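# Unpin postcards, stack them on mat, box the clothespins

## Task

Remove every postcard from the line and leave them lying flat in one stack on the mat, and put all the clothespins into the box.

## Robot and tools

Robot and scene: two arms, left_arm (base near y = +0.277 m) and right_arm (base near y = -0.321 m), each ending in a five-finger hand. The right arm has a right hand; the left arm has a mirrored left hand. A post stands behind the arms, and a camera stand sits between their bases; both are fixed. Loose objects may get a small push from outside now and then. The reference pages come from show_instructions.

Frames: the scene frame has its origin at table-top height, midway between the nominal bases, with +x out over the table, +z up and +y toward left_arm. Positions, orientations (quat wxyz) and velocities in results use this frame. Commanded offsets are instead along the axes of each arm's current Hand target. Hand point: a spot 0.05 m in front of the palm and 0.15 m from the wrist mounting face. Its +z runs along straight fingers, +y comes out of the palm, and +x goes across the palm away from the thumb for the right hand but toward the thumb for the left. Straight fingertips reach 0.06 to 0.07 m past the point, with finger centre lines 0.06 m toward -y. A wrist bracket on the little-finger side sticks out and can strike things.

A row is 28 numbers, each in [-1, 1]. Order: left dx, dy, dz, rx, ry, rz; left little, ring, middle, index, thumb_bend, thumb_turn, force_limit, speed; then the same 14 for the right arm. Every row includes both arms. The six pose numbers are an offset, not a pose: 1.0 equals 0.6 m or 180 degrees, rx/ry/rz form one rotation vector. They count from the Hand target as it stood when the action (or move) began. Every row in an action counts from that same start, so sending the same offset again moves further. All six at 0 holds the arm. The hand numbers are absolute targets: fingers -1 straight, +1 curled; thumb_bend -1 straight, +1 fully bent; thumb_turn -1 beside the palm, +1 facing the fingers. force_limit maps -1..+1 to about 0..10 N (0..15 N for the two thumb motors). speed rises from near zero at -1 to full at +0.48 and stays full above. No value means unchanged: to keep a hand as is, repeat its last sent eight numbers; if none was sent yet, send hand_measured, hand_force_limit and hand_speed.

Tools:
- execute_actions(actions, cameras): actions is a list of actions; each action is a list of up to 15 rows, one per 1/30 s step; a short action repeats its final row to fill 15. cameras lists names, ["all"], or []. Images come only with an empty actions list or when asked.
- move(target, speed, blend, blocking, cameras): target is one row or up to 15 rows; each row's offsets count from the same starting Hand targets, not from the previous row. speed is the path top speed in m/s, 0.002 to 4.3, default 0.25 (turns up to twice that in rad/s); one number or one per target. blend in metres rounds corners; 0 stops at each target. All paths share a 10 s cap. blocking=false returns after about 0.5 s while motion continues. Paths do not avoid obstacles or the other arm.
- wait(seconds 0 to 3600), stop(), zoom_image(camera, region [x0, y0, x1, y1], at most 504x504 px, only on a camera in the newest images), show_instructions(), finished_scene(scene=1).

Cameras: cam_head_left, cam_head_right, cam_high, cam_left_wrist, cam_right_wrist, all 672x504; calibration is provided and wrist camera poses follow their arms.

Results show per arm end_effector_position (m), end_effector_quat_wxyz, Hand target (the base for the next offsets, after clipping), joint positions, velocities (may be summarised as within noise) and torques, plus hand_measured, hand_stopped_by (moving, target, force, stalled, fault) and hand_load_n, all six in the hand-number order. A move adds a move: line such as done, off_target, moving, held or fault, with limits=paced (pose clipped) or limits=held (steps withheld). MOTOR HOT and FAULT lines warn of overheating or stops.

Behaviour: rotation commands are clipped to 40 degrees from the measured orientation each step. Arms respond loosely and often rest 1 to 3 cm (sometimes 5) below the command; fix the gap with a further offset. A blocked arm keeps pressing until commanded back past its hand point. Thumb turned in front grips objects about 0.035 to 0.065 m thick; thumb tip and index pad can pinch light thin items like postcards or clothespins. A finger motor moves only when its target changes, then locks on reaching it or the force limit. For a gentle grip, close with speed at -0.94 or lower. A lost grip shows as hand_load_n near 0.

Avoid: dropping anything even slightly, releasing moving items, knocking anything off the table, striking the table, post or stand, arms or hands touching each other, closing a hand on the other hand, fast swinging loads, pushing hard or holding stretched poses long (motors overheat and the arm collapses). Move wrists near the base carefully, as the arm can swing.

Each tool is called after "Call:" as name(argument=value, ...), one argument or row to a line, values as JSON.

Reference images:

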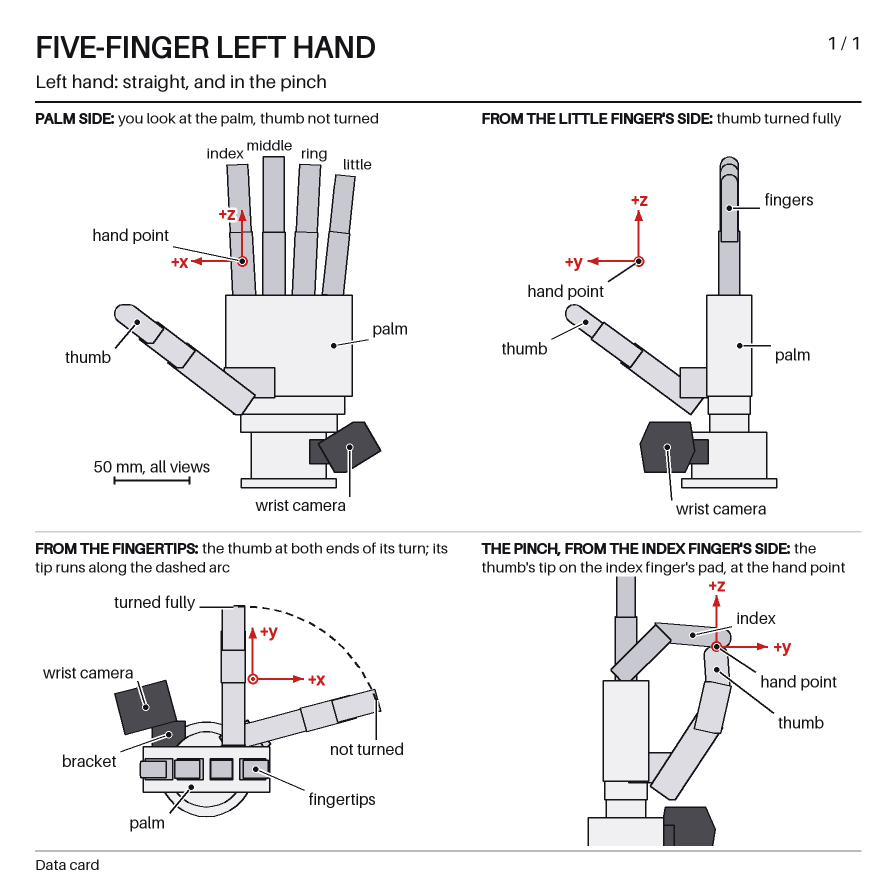

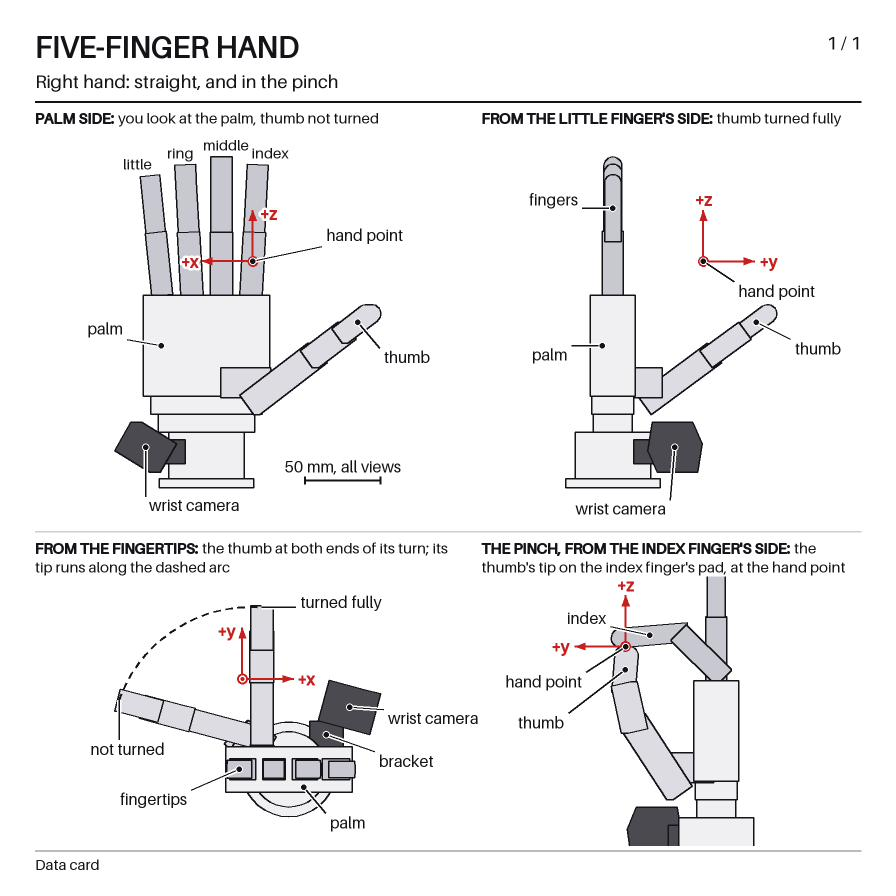

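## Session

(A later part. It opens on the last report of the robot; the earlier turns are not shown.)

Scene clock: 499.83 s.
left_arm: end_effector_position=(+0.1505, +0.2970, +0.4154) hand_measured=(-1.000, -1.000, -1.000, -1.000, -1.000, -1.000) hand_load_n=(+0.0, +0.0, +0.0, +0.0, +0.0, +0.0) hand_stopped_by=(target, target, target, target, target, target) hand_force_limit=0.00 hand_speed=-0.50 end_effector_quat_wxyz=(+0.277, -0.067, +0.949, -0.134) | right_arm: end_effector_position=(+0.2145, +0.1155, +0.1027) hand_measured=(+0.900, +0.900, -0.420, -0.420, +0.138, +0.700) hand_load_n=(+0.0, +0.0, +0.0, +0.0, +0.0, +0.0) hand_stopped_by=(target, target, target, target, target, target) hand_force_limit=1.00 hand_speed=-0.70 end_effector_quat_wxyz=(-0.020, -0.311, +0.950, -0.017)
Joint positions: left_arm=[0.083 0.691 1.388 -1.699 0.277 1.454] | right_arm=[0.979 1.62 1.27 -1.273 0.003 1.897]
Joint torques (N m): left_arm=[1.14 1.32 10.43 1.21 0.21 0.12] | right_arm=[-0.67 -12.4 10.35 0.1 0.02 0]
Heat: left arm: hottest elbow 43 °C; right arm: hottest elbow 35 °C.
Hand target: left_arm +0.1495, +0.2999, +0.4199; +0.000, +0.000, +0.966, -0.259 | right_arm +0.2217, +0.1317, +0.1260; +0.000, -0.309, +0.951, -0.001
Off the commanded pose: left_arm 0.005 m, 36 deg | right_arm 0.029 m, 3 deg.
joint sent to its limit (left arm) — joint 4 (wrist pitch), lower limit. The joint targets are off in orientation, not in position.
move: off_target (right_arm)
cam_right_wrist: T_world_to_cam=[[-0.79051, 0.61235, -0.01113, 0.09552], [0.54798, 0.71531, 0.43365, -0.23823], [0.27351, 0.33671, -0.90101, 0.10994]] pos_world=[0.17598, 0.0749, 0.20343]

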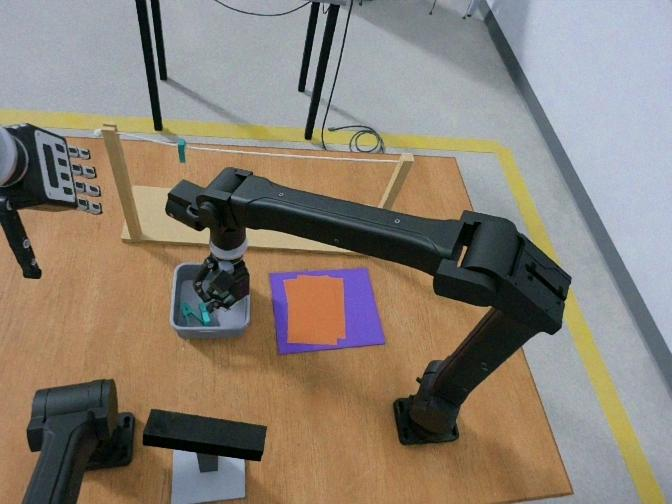

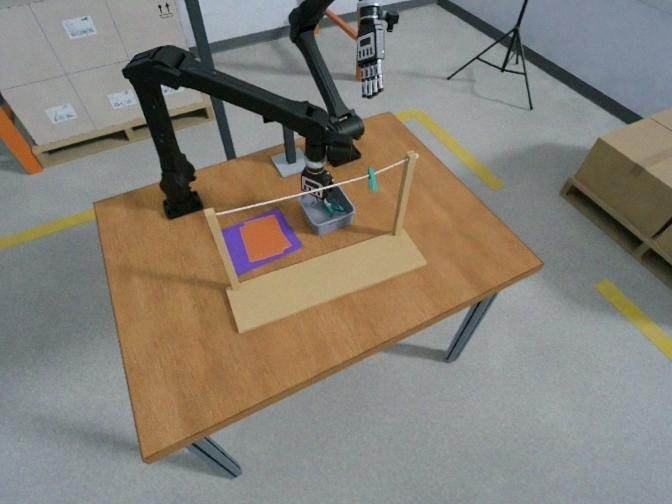

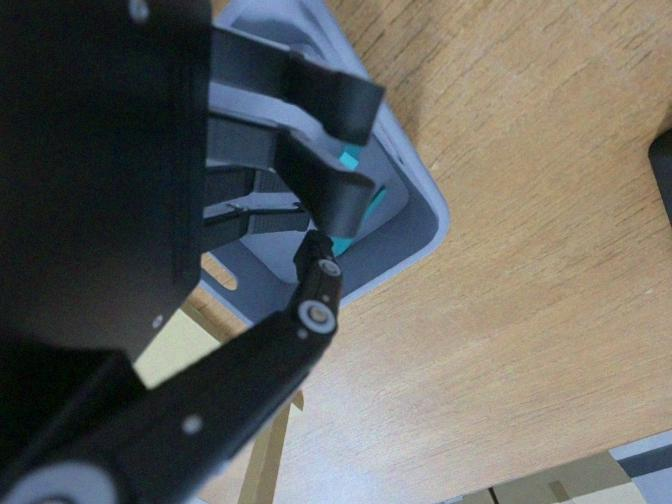

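Call:
move(
  target=[
    [0,0,0,0,0,0,-1,-1,-1,-1,-1,-1,0,-0.5,0,0.02,-0.25,0,0,0,0.9,0.9,-0.42,-0.42,0.14,0.7,1,-0.7],
  ],
  speed=0.12,
  cameras=["all"],
)

Call:
zoom_image(
  camera="cam_high",
  region=[270, 140, 400, 250],
)

Call:
zoom_image(
  camera="cam_head_left",
  region=[140, 120, 290, 360],
)

Scene clock: 501.97 s.
left_arm: end_effector_position=(+0.1505, +0.2970, +0.4154) hand_measured=(-1.000, -1.000, -1.000, -1.000, -1.000, -1.000) hand_load_n=(+0.0, +0.0, +0.0, +0.0, +0.0, +0.0) hand_stopped_by=(target, target, target, target, target, target) hand_force_limit=0.00 hand_speed=-0.50 end_effector_quat_wxyz=(+0.277, -0.067, +0.949, -0.134) | right_arm: end_effector_position=(+0.2116, +0.1310, +0.2556) hand_measured=(+0.900, +0.900, -0.420, -0.420, +0.138, +0.700) hand_load_n=(+0.0, +0.0, +0.5, +0.0, +0.0, +0.0) hand_stopped_by=(target, target, target, target, target, target) hand_force_limit=1.00 hand_speed=-0.70 end_effector_quat_wxyz=(-0.016, -0.316, +0.948, -0.015)
Joint positions: left_arm=[0.083 0.691 1.388 -1.699 0.277 1.454] | right_arm=[1.002 1.584 1.633 -1.662 0.003 1.91]
Joint torques (N m): left_arm=[1.32 1.32 10.18 1.01 0.19 0.11] | right_arm=[-0.56 -11.81 10.91 0.13 0.01 0.01]
Heat: left arm: hottest elbow 43 °C; right arm: hottest elbow 35 °C.
Hand target: left_arm +0.1495, +0.2999, +0.4199; +0.000, +0.000, +0.966, -0.259 | right_arm +0.2145, +0.1418, +0.2759; +0.000, -0.309, +0.951, -0.001
Off the commanded pose: left_arm 0.005 m, 36 deg | right_arm 0.023 m, 3 deg.
joint sent to its limit (left arm) — joint 4 (wrist pitch), lower limit. The joint targets are off in orientation, not in position.
move: off_target (right_arm)
cam_left_wrist: T_world_to_cam=[[-0.1169, -0.98053, 0.15777, 0.2397], [-0.99299, 0.1126, -0.03595, 0.13109], [0.01749, -0.16087, -0.98682, 0.5671]] pos_world=[0.14827, 0.3115, 0.52652]
cam_right_wrist: T_world_to_cam=[[-0.79721, 0.6036, -0.01116, 0.0879], [0.53748, 0.71806, 0.44216, -0.31437], [0.27491, 0.34649, -0.89687, 0.24067]] pos_world=[0.17288, 0.08929, 0.35583]

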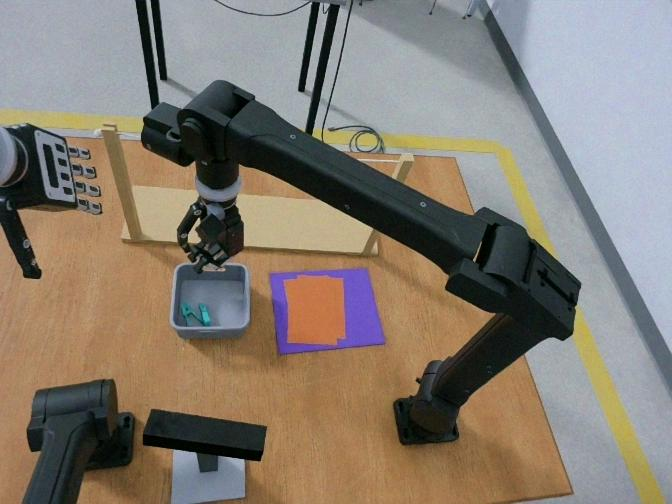

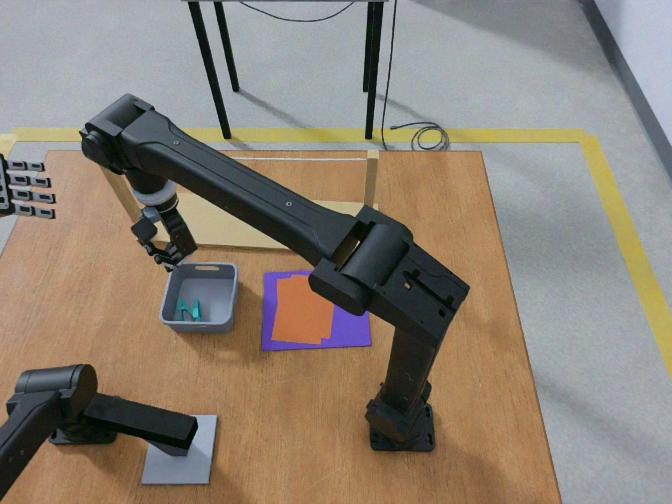

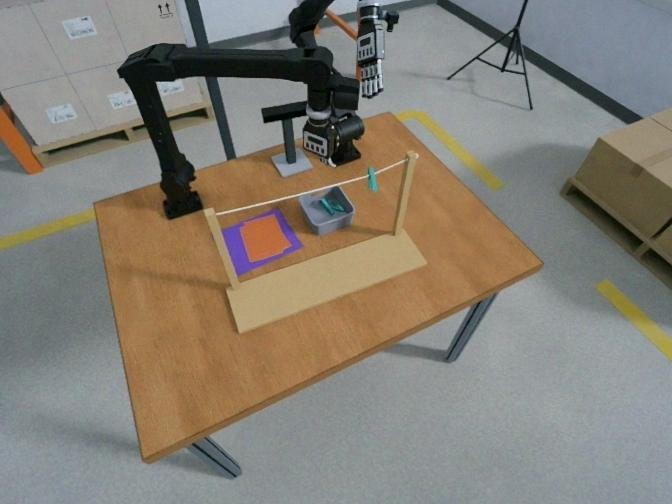

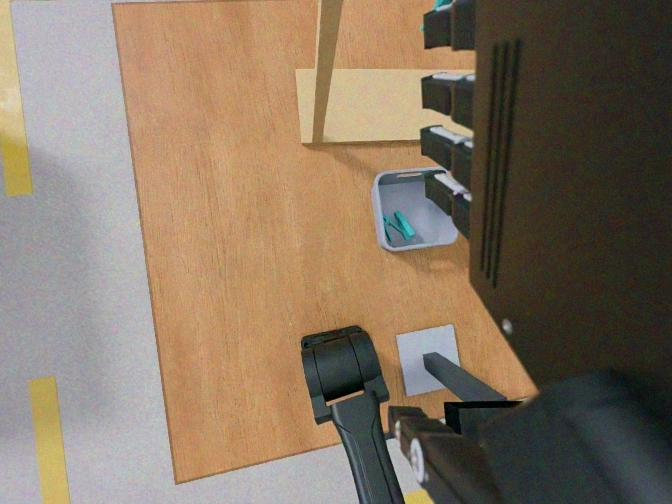

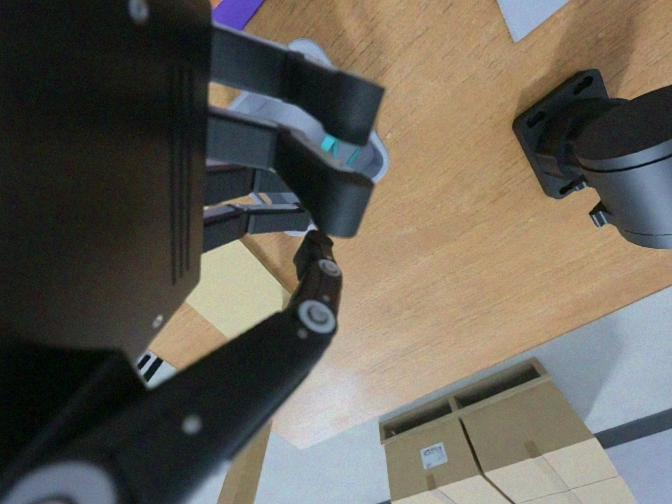

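Scaled by 3.877 from the camera's image (finer frame: 960x720).

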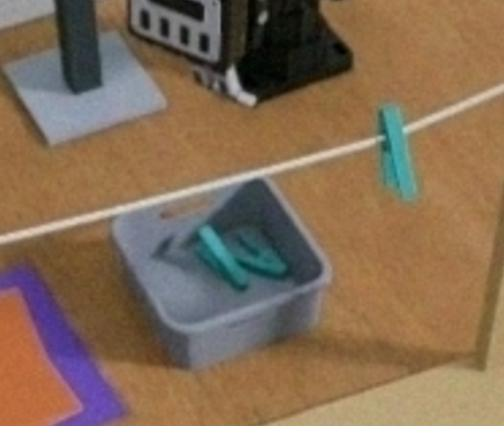

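Scaled by 2.100 from the camera's image (finer frame: 960x720).

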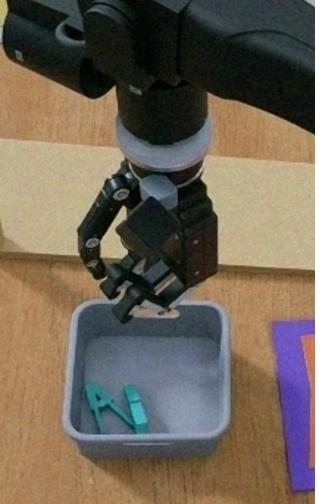

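Call:
move(
  target=[
    [0,0,0,0,0,0,-1,-1,-1,-1,-1,-1,0,-0.5,0.0273,-0.1382,-0.0402,0,-0.5,0,-1,-1,-1,-1,0.1,0.7,-0.6,-0.5],
  ],
  speed=0.2,
  cameras=["all"],
)

Call:
zoom_image(
  camera="cam_right_wrist",
  region=[250, 120, 500, 320],
)

Call:
zoom_image(
  camera="cam_head_right",
  region=[100, 120, 250, 220],
)

Call:
zoom_image(
  camera="cam_head_left",
  region=[120, 110, 270, 210],
)

Scene clock: 507.40 s.
left_arm: end_effector_position=(+0.1505, +0.2970, +0.4154) hand_measured=(-1.000, -1.000, -1.000, -1.000, -1.000, -1.000) hand_load_n=(+0.0, +0.0, +0.0, +0.0, +0.0, +0.0) hand_stopped_by=(target, target, target, target, target, target) hand_force_limit=0.00 hand_speed=-0.50 end_effector_quat_wxyz=(+0.277, -0.067, +0.949, -0.134) | right_arm: end_effector_position=(+0.2486, +0.0668, +0.2985) hand_measured=(-1.000, -1.000, -1.000, -1.000, +0.100, +0.700) hand_load_n=(+0.0, +0.0, +0.0, +0.0, +0.0, +0.0) hand_stopped_by=(target, target, target, target, target, target) hand_force_limit=-0.60 hand_speed=-0.50 end_effector_quat_wxyz=(+0.665, -0.219, +0.680, +0.219)
Joint positions: left_arm=[0.083 0.691 1.388 -1.699 0.277 1.454] | right_arm=[0.967 1.043 0.435 0.586 0.318 1.583]
Joint torques (N m): left_arm=[1.61 1.61 10.15 0.99 0.14 0.15] | right_arm=[-1.67 -3.55 7.23 2.92 -0.26 -0.28]
Heat: left arm: hottest elbow 43 °C; right arm: hottest elbow 35 °C.
Hand target: left_arm +0.1495, +0.2999, +0.4199; +0.000, +0.000, +0.966, -0.259 | right_arm +0.2499, +0.0652, +0.3004; +0.672, -0.219, +0.673, +0.218
Off the commanded pose: left_arm 0.005 m, 36 deg | right_arm 0.003 m, 1 deg.
joint sent to its limit (left arm) — joint 4 (wrist pitch), lower limit. The joint targets are off in orientation, not in position.
move: done
cam_left_wrist: T_world_to_cam=[[-0.1169, -0.98053, 0.15777, 0.2397], [-0.99299, 0.1126, -0.03595, 0.13109], [0.01749, -0.16087, -0.98682, 0.5671]] pos_world=[0.14827, 0.3115, 0.52652]
cam_right_wrist: T_world_to_cam=[[-0.56694, 0.77823, -0.27006, 0.1651], [-0.51547, -0.07943, 0.85322, -0.11482], [0.64255, 0.62293, 0.44619, -0.21965]] pos_world=[0.17555, -0.00078, 0.24057]

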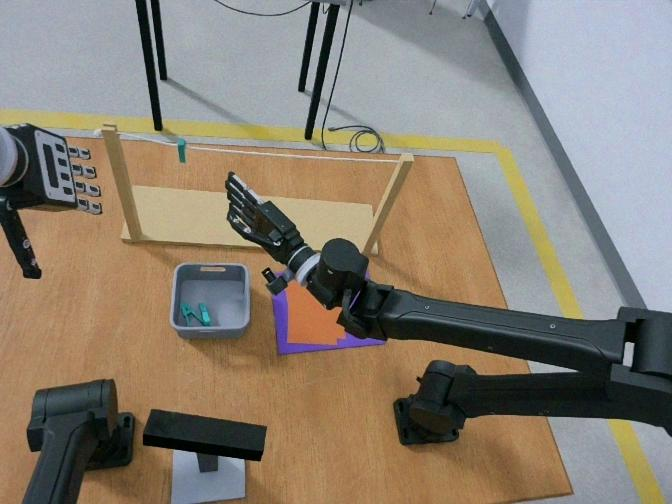

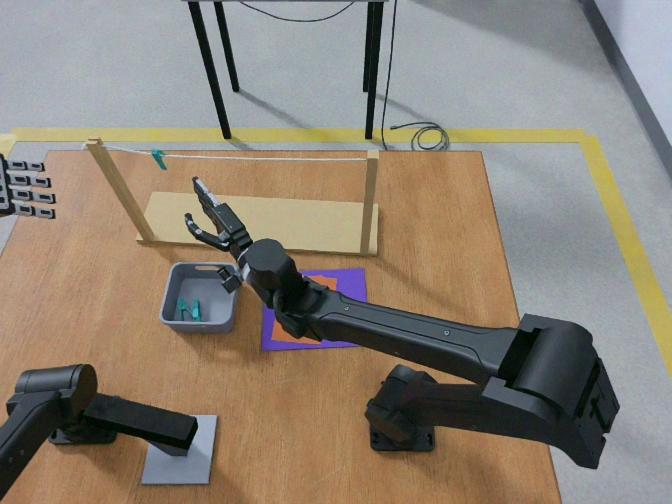

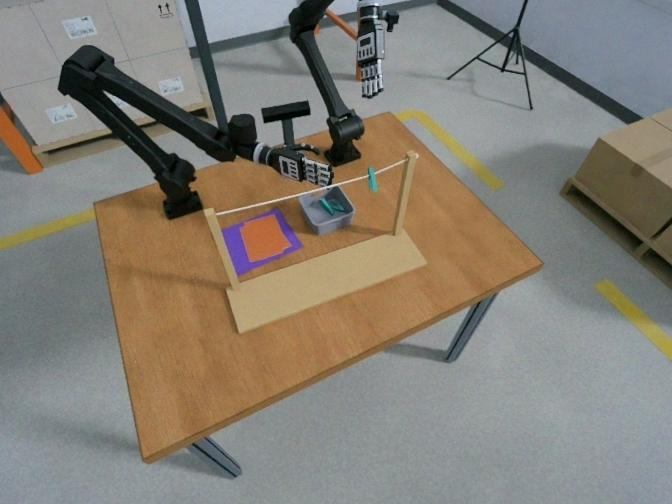

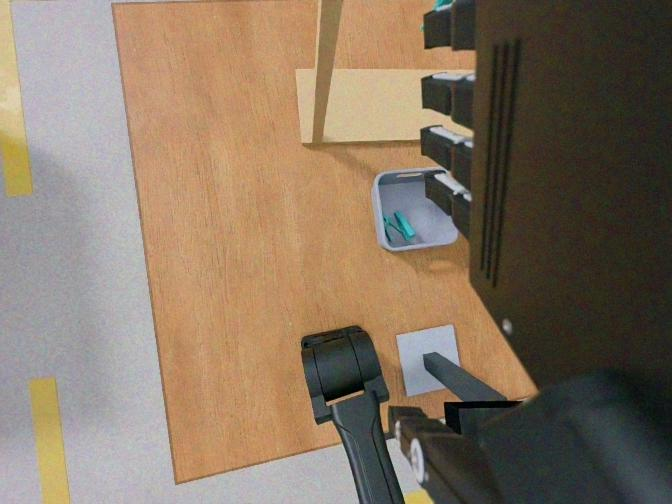

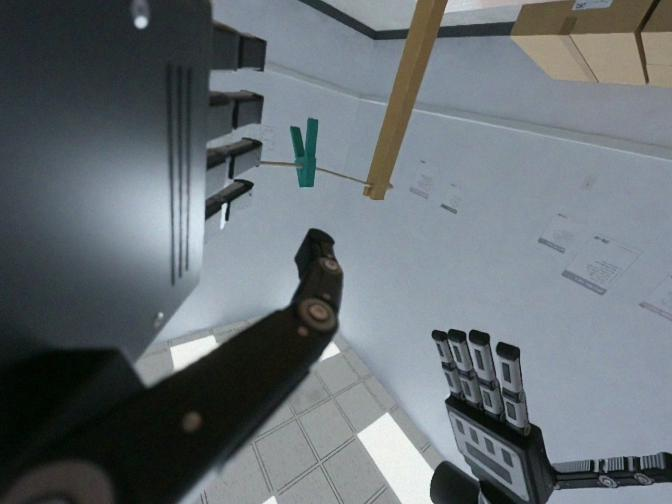

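Scaled by 2.016 from the camera's image (finer frame: 960x720).

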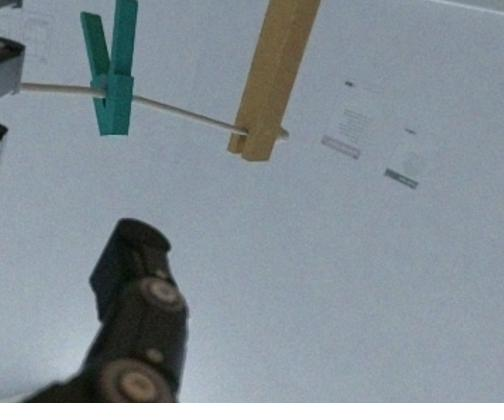

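Scaled by 3.360 from the camera's image (finer frame: 960x720).

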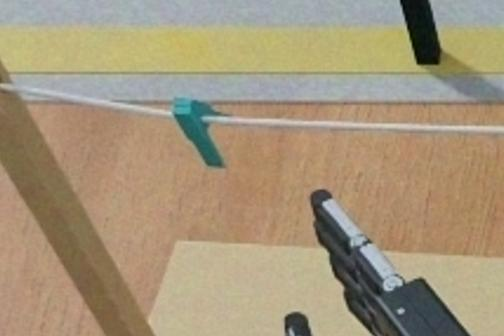

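Scaled by 3.360 from the camera's image (finer frame: 960x720).

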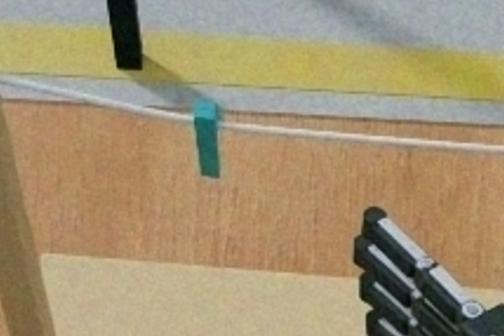

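Call:
move(
  target=[
    [0,0,0,0,0,0,-1,-1,-1,-1,-1,-1,0,-0.5,0.0033,-0.008,0.1417,0,0,0,-1,-1,-1,-1,0.1,0.7,-0.6,-0.5],
  ],
  speed=0.1,
  cameras=["cam_head_right","cam_head_left","cam_right_wrist"],
)

Call:
zoom_image(
  camera="cam_right_wrist",
  region=[190, 140, 390, 300],
)

Call:
zoom_image(
  camera="cam_head_right",
  region=[110, 130, 230, 220],
)

Scene clock: 509.50 s.
left_arm: end_effector_position=(+0.1505, +0.2970, +0.4154) hand_measured=(-1.000, -1.000, -1.000, -1.000, -1.000, -1.000) hand_load_n=(+0.0, +0.0, +0.0, -0.5, +0.0, +0.0) hand_stopped_by=(target, target, target, target, target, target) hand_force_limit=0.00 hand_speed=-0.50 end_effector_quat_wxyz=(+0.277, -0.067, +0.949, -0.134) | right_arm: end_effector_position=(+0.3106, +0.1042, +0.2668) hand_measured=(-1.000, -1.000, -1.000, -1.000, +0.100, +0.700) hand_load_n=(+0.0, +0.0, +0.0, +0.0, -0.5, +0.0) hand_stopped_by=(target, target, target, target, target, target) hand_force_limit=-0.60 hand_speed=-0.50 end_effector_quat_wxyz=(+0.648, -0.231, +0.695, +0.211)
Joint positions: left_arm=[0.083 0.691 1.388 -1.699 0.277 1.454] | right_arm=[0.881 1.304 0.567 0.663 0.226 1.581]
Joint torques (N m): left_arm=[1.96 0.32 10.4 1.05 0.24 0.12] | right_arm=[-1.61 -6.65 10.4 2.93 -0.23 -0.28]
Heat: left arm: hottest elbow 43 °C; right arm: hottest elbow 35 °C.
Hand target: left_arm +0.1495, +0.2999, +0.4199; +0.000, +0.000, +0.966, -0.259 | right_arm +0.3216, +0.1112, +0.2983; +0.672, -0.219, +0.673, +0.217
Off the commanded pose: left_arm 0.005 m, 36 deg | right_arm 0.034 m, 4 deg.
joint sent to its limit (left arm) — joint 4 (wrist pitch), lower limit. The joint targets are off in orientation, not in position.
move: off_target (right_arm)
cam_right_wrist: T_world_to_cam=[[-0.58113, 0.76385, -0.28077, 0.17134], [-0.48464, -0.04766, 0.87342, -0.07111], [0.65377, 0.64364, 0.39789, -0.26144]] pos_world=[0.23603, 0.034, 0.21424]
Images, in order (width x height): cam_head_left 672x504, cam_head_right 672x504, cam_right_wrist 672x504.

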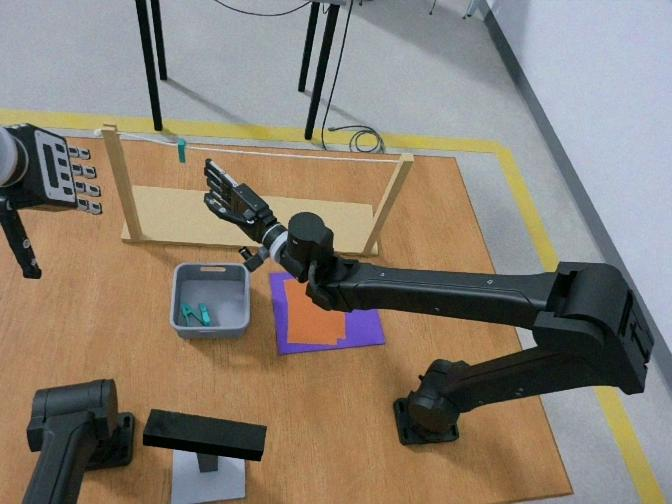

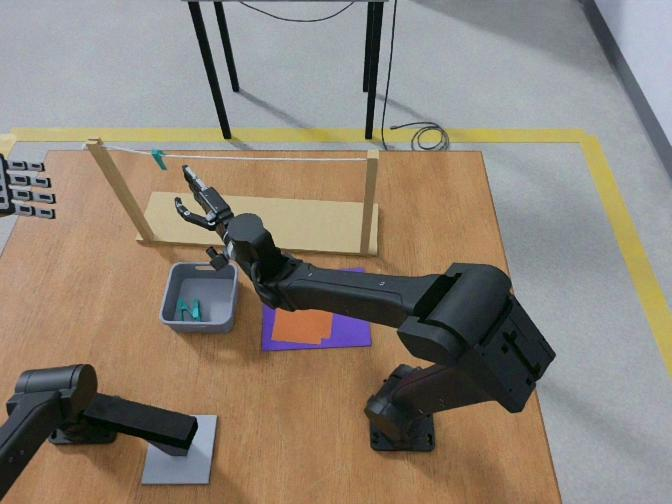

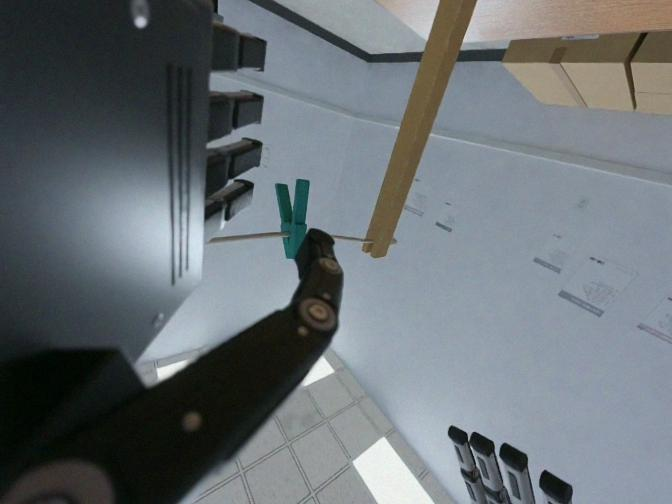

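Scaled by 2.520 from the camera's image (finer frame: 960x720).

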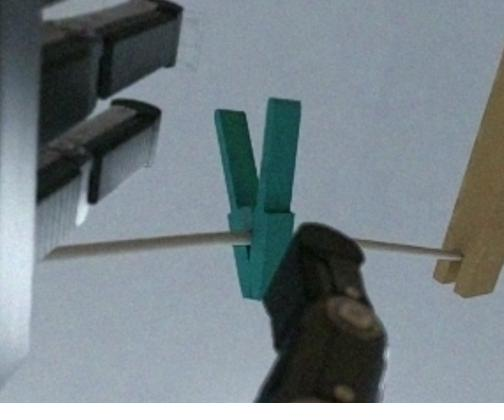

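Scaled by 4.200 from the camera's image (finer frame: 960x720).

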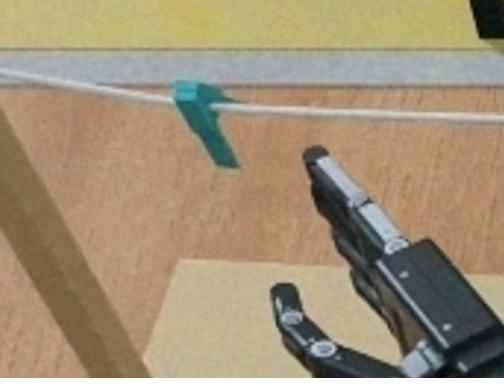

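Call:
move(
  target=[
    [0,0,0,0,0,0,-1,-1,-1,-1,-1,-1,0,-0.5,-0.012,-0.0093,0.075,0,0,0,-1,-1,-1,-1,0.1,0.7,-0.6,-0.5],
    [0,0,0,0,0,0,-1,-1,-1,-1,-1,-1,0,-0.5,-0.013,-0.0093,0.1067,0,0,0,-1,-1,-1,-1,0.1,0.7,-0.6,-0.5],
  ],
  speed=0.07,
  blend=[0.01,0],
  cameras=["cam_head_right","cam_head_left","cam_right_wrist"],
)

Call:
zoom_image(
  camera="cam_right_wrist",
  region=[190, 140, 390, 300],
)

Call:
zoom_image(
  camera="cam_head_right",
  region=[110, 130, 230, 220],
)

Scene clock: 511.40 s.
left_arm: end_effector_position=(+0.1505, +0.2970, +0.4154) hand_measured=(-1.000, -1.000, -1.000, -1.000, -1.000, -1.000) hand_load_n=(+0.0, +0.0, -0.5, +0.0, +0.0, +0.0) hand_stopped_by=(target, target, target, target, target, target) hand_force_limit=0.00 hand_speed=-0.50 end_effector_quat_wxyz=(+0.277, -0.067, +0.949, -0.134) | right_arm: end_effector_position=(+0.3665, +0.1367, +0.2827) hand_measured=(-1.000, -1.000, -1.000, -1.000, +0.100, +0.700) hand_load_n=(+0.0, +0.0, +0.0, +0.0, +0.0, +0.0) hand_stopped_by=(target, target, target, target, target, target) hand_force_limit=-0.60 hand_speed=-0.50 end_effector_quat_wxyz=(+0.657, -0.222, +0.689, +0.213)
Joint positions: left_arm=[0.083 0.691 1.388 -1.699 0.277 1.454] | right_arm=[0.834 1.447 0.736 0.663 0.189 1.581]
Joint torques (N m): left_arm=[1.44 0.73 10.17 1.07 0.16 0.12] | right_arm=[-1.67 -8.59 10.55 2.11 -0.26 -0.28]
Heat: left arm: hottest elbow 43 °C; right arm: hottest elbow 36 °C.
Hand target: left_arm +0.1495, +0.2999, +0.4199; +0.000, +0.000, +0.966, -0.259 | right_arm +0.3766, +0.1444, +0.3062; +0.673, -0.219, +0.673, +0.218
Off the commanded pose: left_arm 0.005 m, 36 deg | right_arm 0.027 m, 3 deg.
joint sent to its limit (left arm) — joint 4 (wrist pitch), lower limit. The joint targets are off in orientation, not in position.
move: off_target (right_arm); blend cut to 0.0095 m at target 1
cam_right_wrist: T_world_to_cam=[[-0.56888, 0.77553, -0.27371, 0.17528], [-0.49903, -0.06097, 0.86444, -0.04676], [0.65372, 0.62835, 0.4217, -0.32976]] pos_world=[0.29195, 0.06842, 0.22745]
Images, in order (width x height): cam_head_left 672x504, cam_head_right 672x504, cam_right_wrist 672x504.

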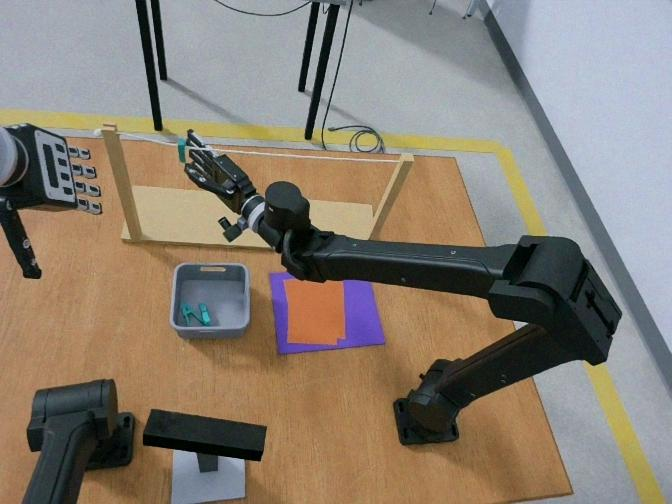

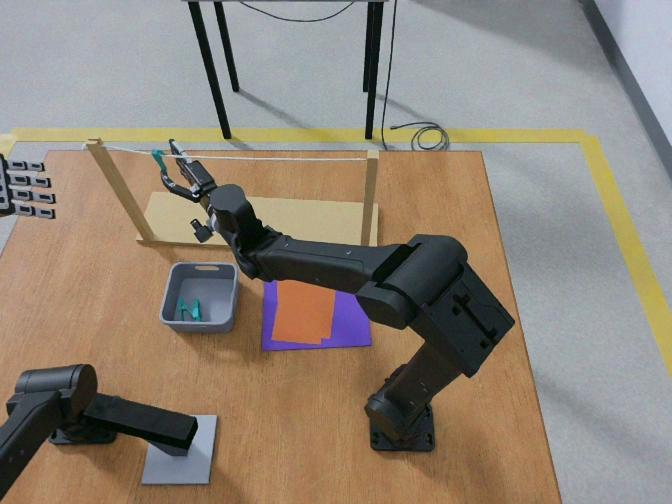

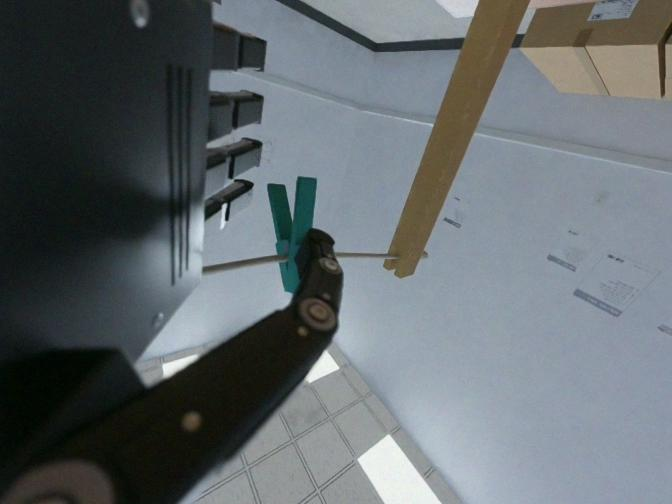

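Scaled by 2.520 from the camera's image (finer frame: 960x720).

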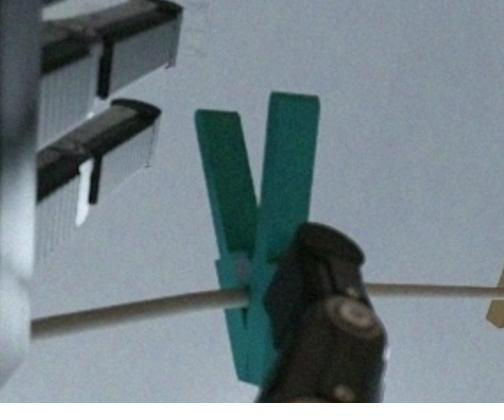

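Scaled by 4.200 from the camera's image (finer frame: 960x720).

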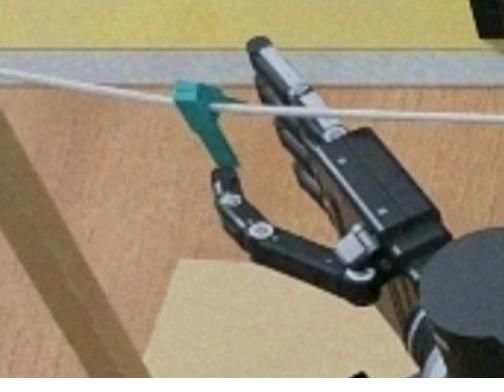

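Call:
move(
  target=[
    [0,0,0,0,0,0,-1,-1,-1,-1,-1,-1,0,-0.5,0.015,-0.0133,-0.045,0,0,0,-1,-1,-1,-1,0.1,0.7,-0.6,-0.5],
    [0,0,0,0,0,0,-1,-1,-1,-1,-1,-1,0,-0.5,0.015,-0.0133,-0.0167,0,0,0,-1,-1,-1,-1,0.1,0.7,-0.6,-0.5],
  ],
  speed=0.06,
  cameras=["cam_head_right","cam_right_wrist"],
)

Call:
zoom_image(
  camera="cam_right_wrist",
  region=[190, 140, 390, 300],
)

Call:
zoom_image(
  camera="cam_head_right",
  region=[110, 130, 230, 220],
)

Scene clock: 513.77 s.
left_arm: end_effector_position=(+0.1505, +0.2970, +0.4154) hand_measured=(-1.000, -1.000, -1.000, -1.000, -1.000, -1.000) hand_load_n=(+0.0, +0.0, +0.0, +0.0, +0.0, +0.0) hand_stopped_by=(target, target, target, target, target, target) hand_force_limit=0.00 hand_speed=-0.50 end_effector_quat_wxyz=(+0.277, -0.067, +0.949, -0.134) | right_arm: end_effector_position=(+0.3645, +0.1273, +0.2721) hand_measured=(-1.000, -1.000, -1.000, -1.000, +0.100, +0.700) hand_load_n=(+0.0, +0.0, +0.0, +0.0, +0.0, -0.5) hand_stopped_by=(target, target, target, target, target, target) hand_force_limit=-0.60 hand_speed=-0.50 end_effector_quat_wxyz=(+0.652, -0.225, +0.693, +0.212)
Joint positions: left_arm=[0.083 0.691 1.388 -1.699 0.277 1.454] | right_arm=[0.82 1.441 0.707 0.672 0.172 1.581]
Joint torques (N m): left_arm=[1.26 0.97 10.28 1.32 0.22 0.12] | right_arm=[-1.73 -8.64 9.66 2.89 -0.25 -0.28]
Heat: left arm: hottest elbow 43 °C; right arm: hottest elbow 36 °C.
Hand target: left_arm +0.1495, +0.2999, +0.4199; +0.000, +0.000, +0.966, -0.259 | right_arm +0.3732, +0.1319, +0.2970; +0.672, -0.219, +0.673, +0.217
Off the commanded pose: left_arm 0.005 m, 36 deg | right_arm 0.027 m, 3 deg.
joint sent to its limit (left arm) — joint 4 (wrist pitch), lower limit. The joint targets are off in orientation, not in position.
move: off_target (right_arm)
cam_right_wrist: T_world_to_cam=[[-0.57393, 0.77128, -0.27519, 0.18139], [-0.4896, -0.0538, 0.87029, -0.045], [0.65643, 0.63421, 0.4085, -0.3162]] pos_world=[0.28964, 0.05821, 0.21825]

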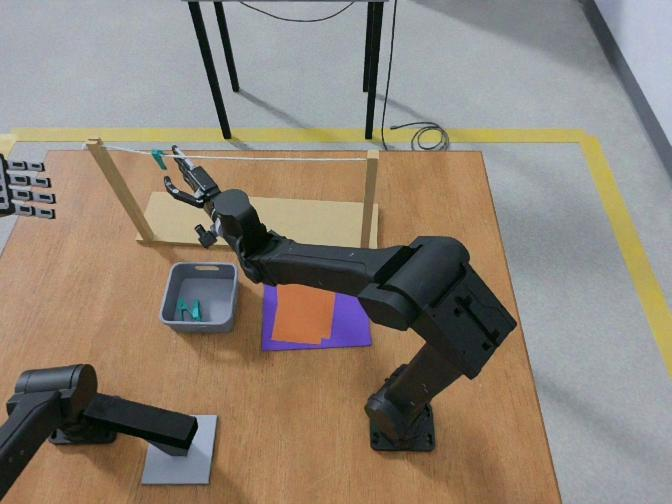

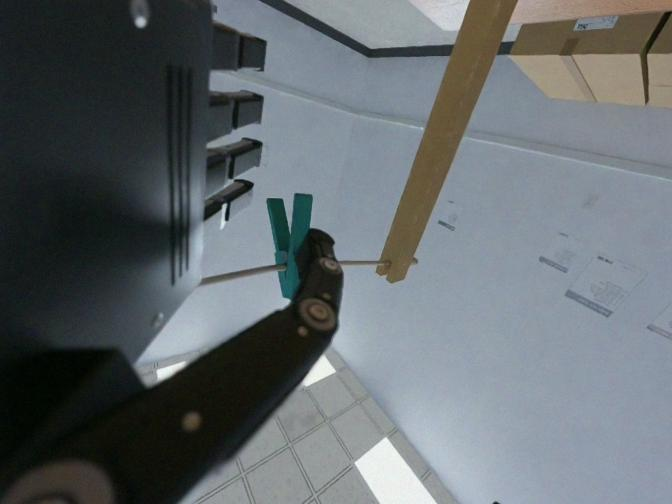

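Scaled by 2.520 from the camera's image (finer frame: 960x720).

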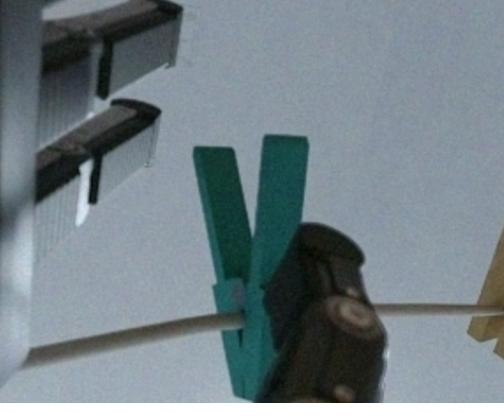

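Scaled by 4.200 from the camera's image (finer frame: 960x720).

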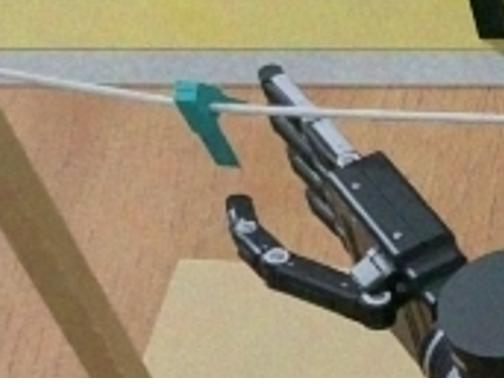

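Call:
move(
  target=[
    [0,0,0,0,0,0,-1,-1,-1,-1,-1,-1,0,-0.5,-0.02,-0.0117,0.0333,0,0,0,-1,-1,-1,-1,0.1,0.7,-0.6,-0.5],
  ],
  speed=0.06,
  cameras=["cam_head_right","cam_high","cam_right_wrist"],
)

Call:
zoom_image(
  camera="cam_right_wrist",
  region=[190, 140, 390, 300],
)

Call:
zoom_image(
  camera="cam_head_right",
  region=[110, 130, 230, 220],
)

Call:
zoom_image(
  camera="cam_high",
  region=[320, 130, 430, 220],
)

Scene clock: 516.20 s.
left_arm: end_effector_position=(+0.1505, +0.2970, +0.4154) hand_measured=(-1.000, -1.000, -1.000, -1.000, -1.000, -1.000) hand_load_n=(+0.0, +0.0, +0.0, +0.0, +0.0, +0.0) hand_stopped_by=(target, target, target, target, target, target) hand_force_limit=0.00 hand_speed=-0.50 end_effector_quat_wxyz=(+0.277, -0.067, +0.949, -0.134) | right_arm: end_effector_position=(+0.3836, +0.1310, +0.2907) hand_measured=(-1.000, -1.000, -1.000, -1.000, +0.100, +0.700) hand_load_n=(+0.0, +0.0, +0.0, +0.0, +0.0, +0.0) hand_stopped_by=(target, target, target, target, target, target) hand_force_limit=-0.60 hand_speed=-0.50 end_effector_quat_wxyz=(+0.661, -0.219, +0.684, +0.216)
Joint positions: left_arm=[0.083 0.691 1.388 -1.699 0.277 1.454] | right_arm=[0.795 1.46 0.763 0.665 0.149 1.581]
Joint torques (N m): left_arm=[1.44 1.38 10.37 0.9 0.2 0.13] | right_arm=[-1.61 -8.76 10.51 1.69 -0.25 -0.28]
Heat: left arm: hottest elbow 43 °C; right arm: hottest elbow 36 °C.
Hand target: left_arm +0.1495, +0.2999, +0.4199; +0.000, +0.000, +0.966, -0.259 | right_arm +0.3935, +0.1381, +0.3090; +0.672, -0.219, +0.673, +0.217
Off the commanded pose: left_arm 0.005 m, 36 deg | right_arm 0.022 m, 2 deg.
joint sent to its limit (left arm) — joint 4 (wrist pitch), lower limit. The joint targets are off in orientation, not in position.
move: off_target (right_arm)
cam_right_wrist: T_world_to_cam=[[-0.56642, 0.77868, -0.26988, 0.1892], [-0.50729, -0.07135, 0.85881, -0.03924], [0.64948, 0.62335, 0.43543, -0.34242]] pos_world=[0.30965, 0.06332, 0.23386]

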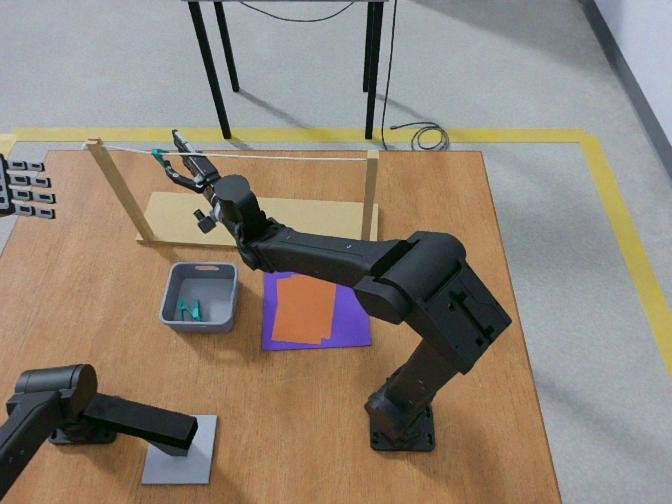

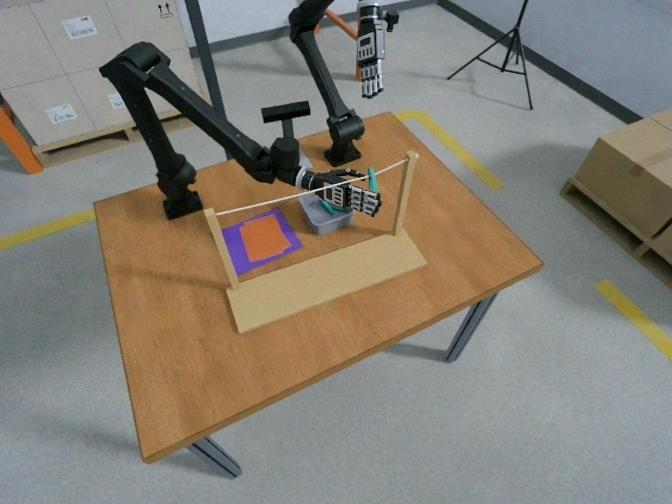

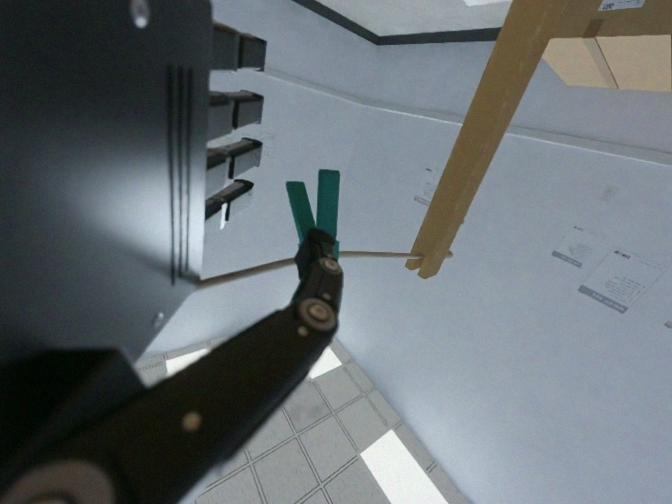

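Scaled by 2.520 from the camera's image (finer frame: 960x720).

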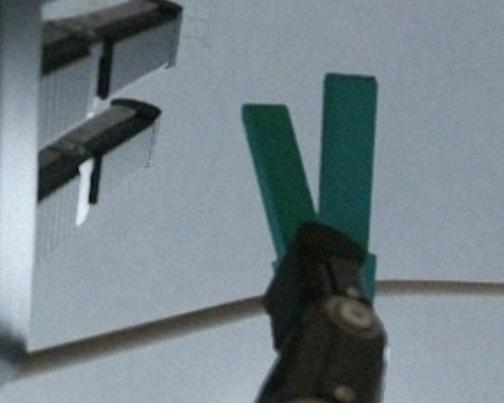

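Scaled by 4.200 from the camera's image (finer frame: 960x720).

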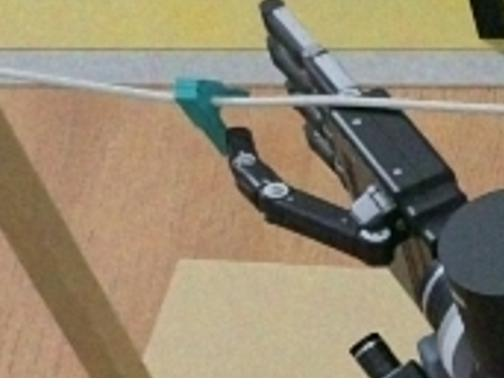

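Scaled by 4.582 from the camera's image (finer frame: 960x720).

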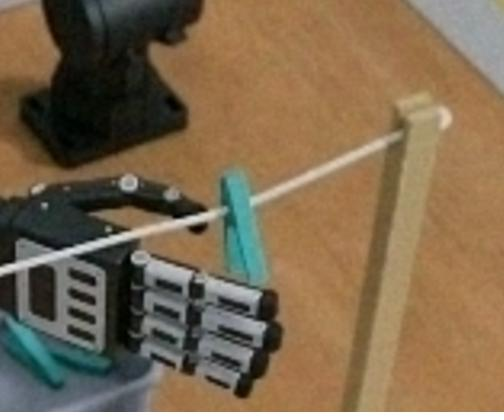

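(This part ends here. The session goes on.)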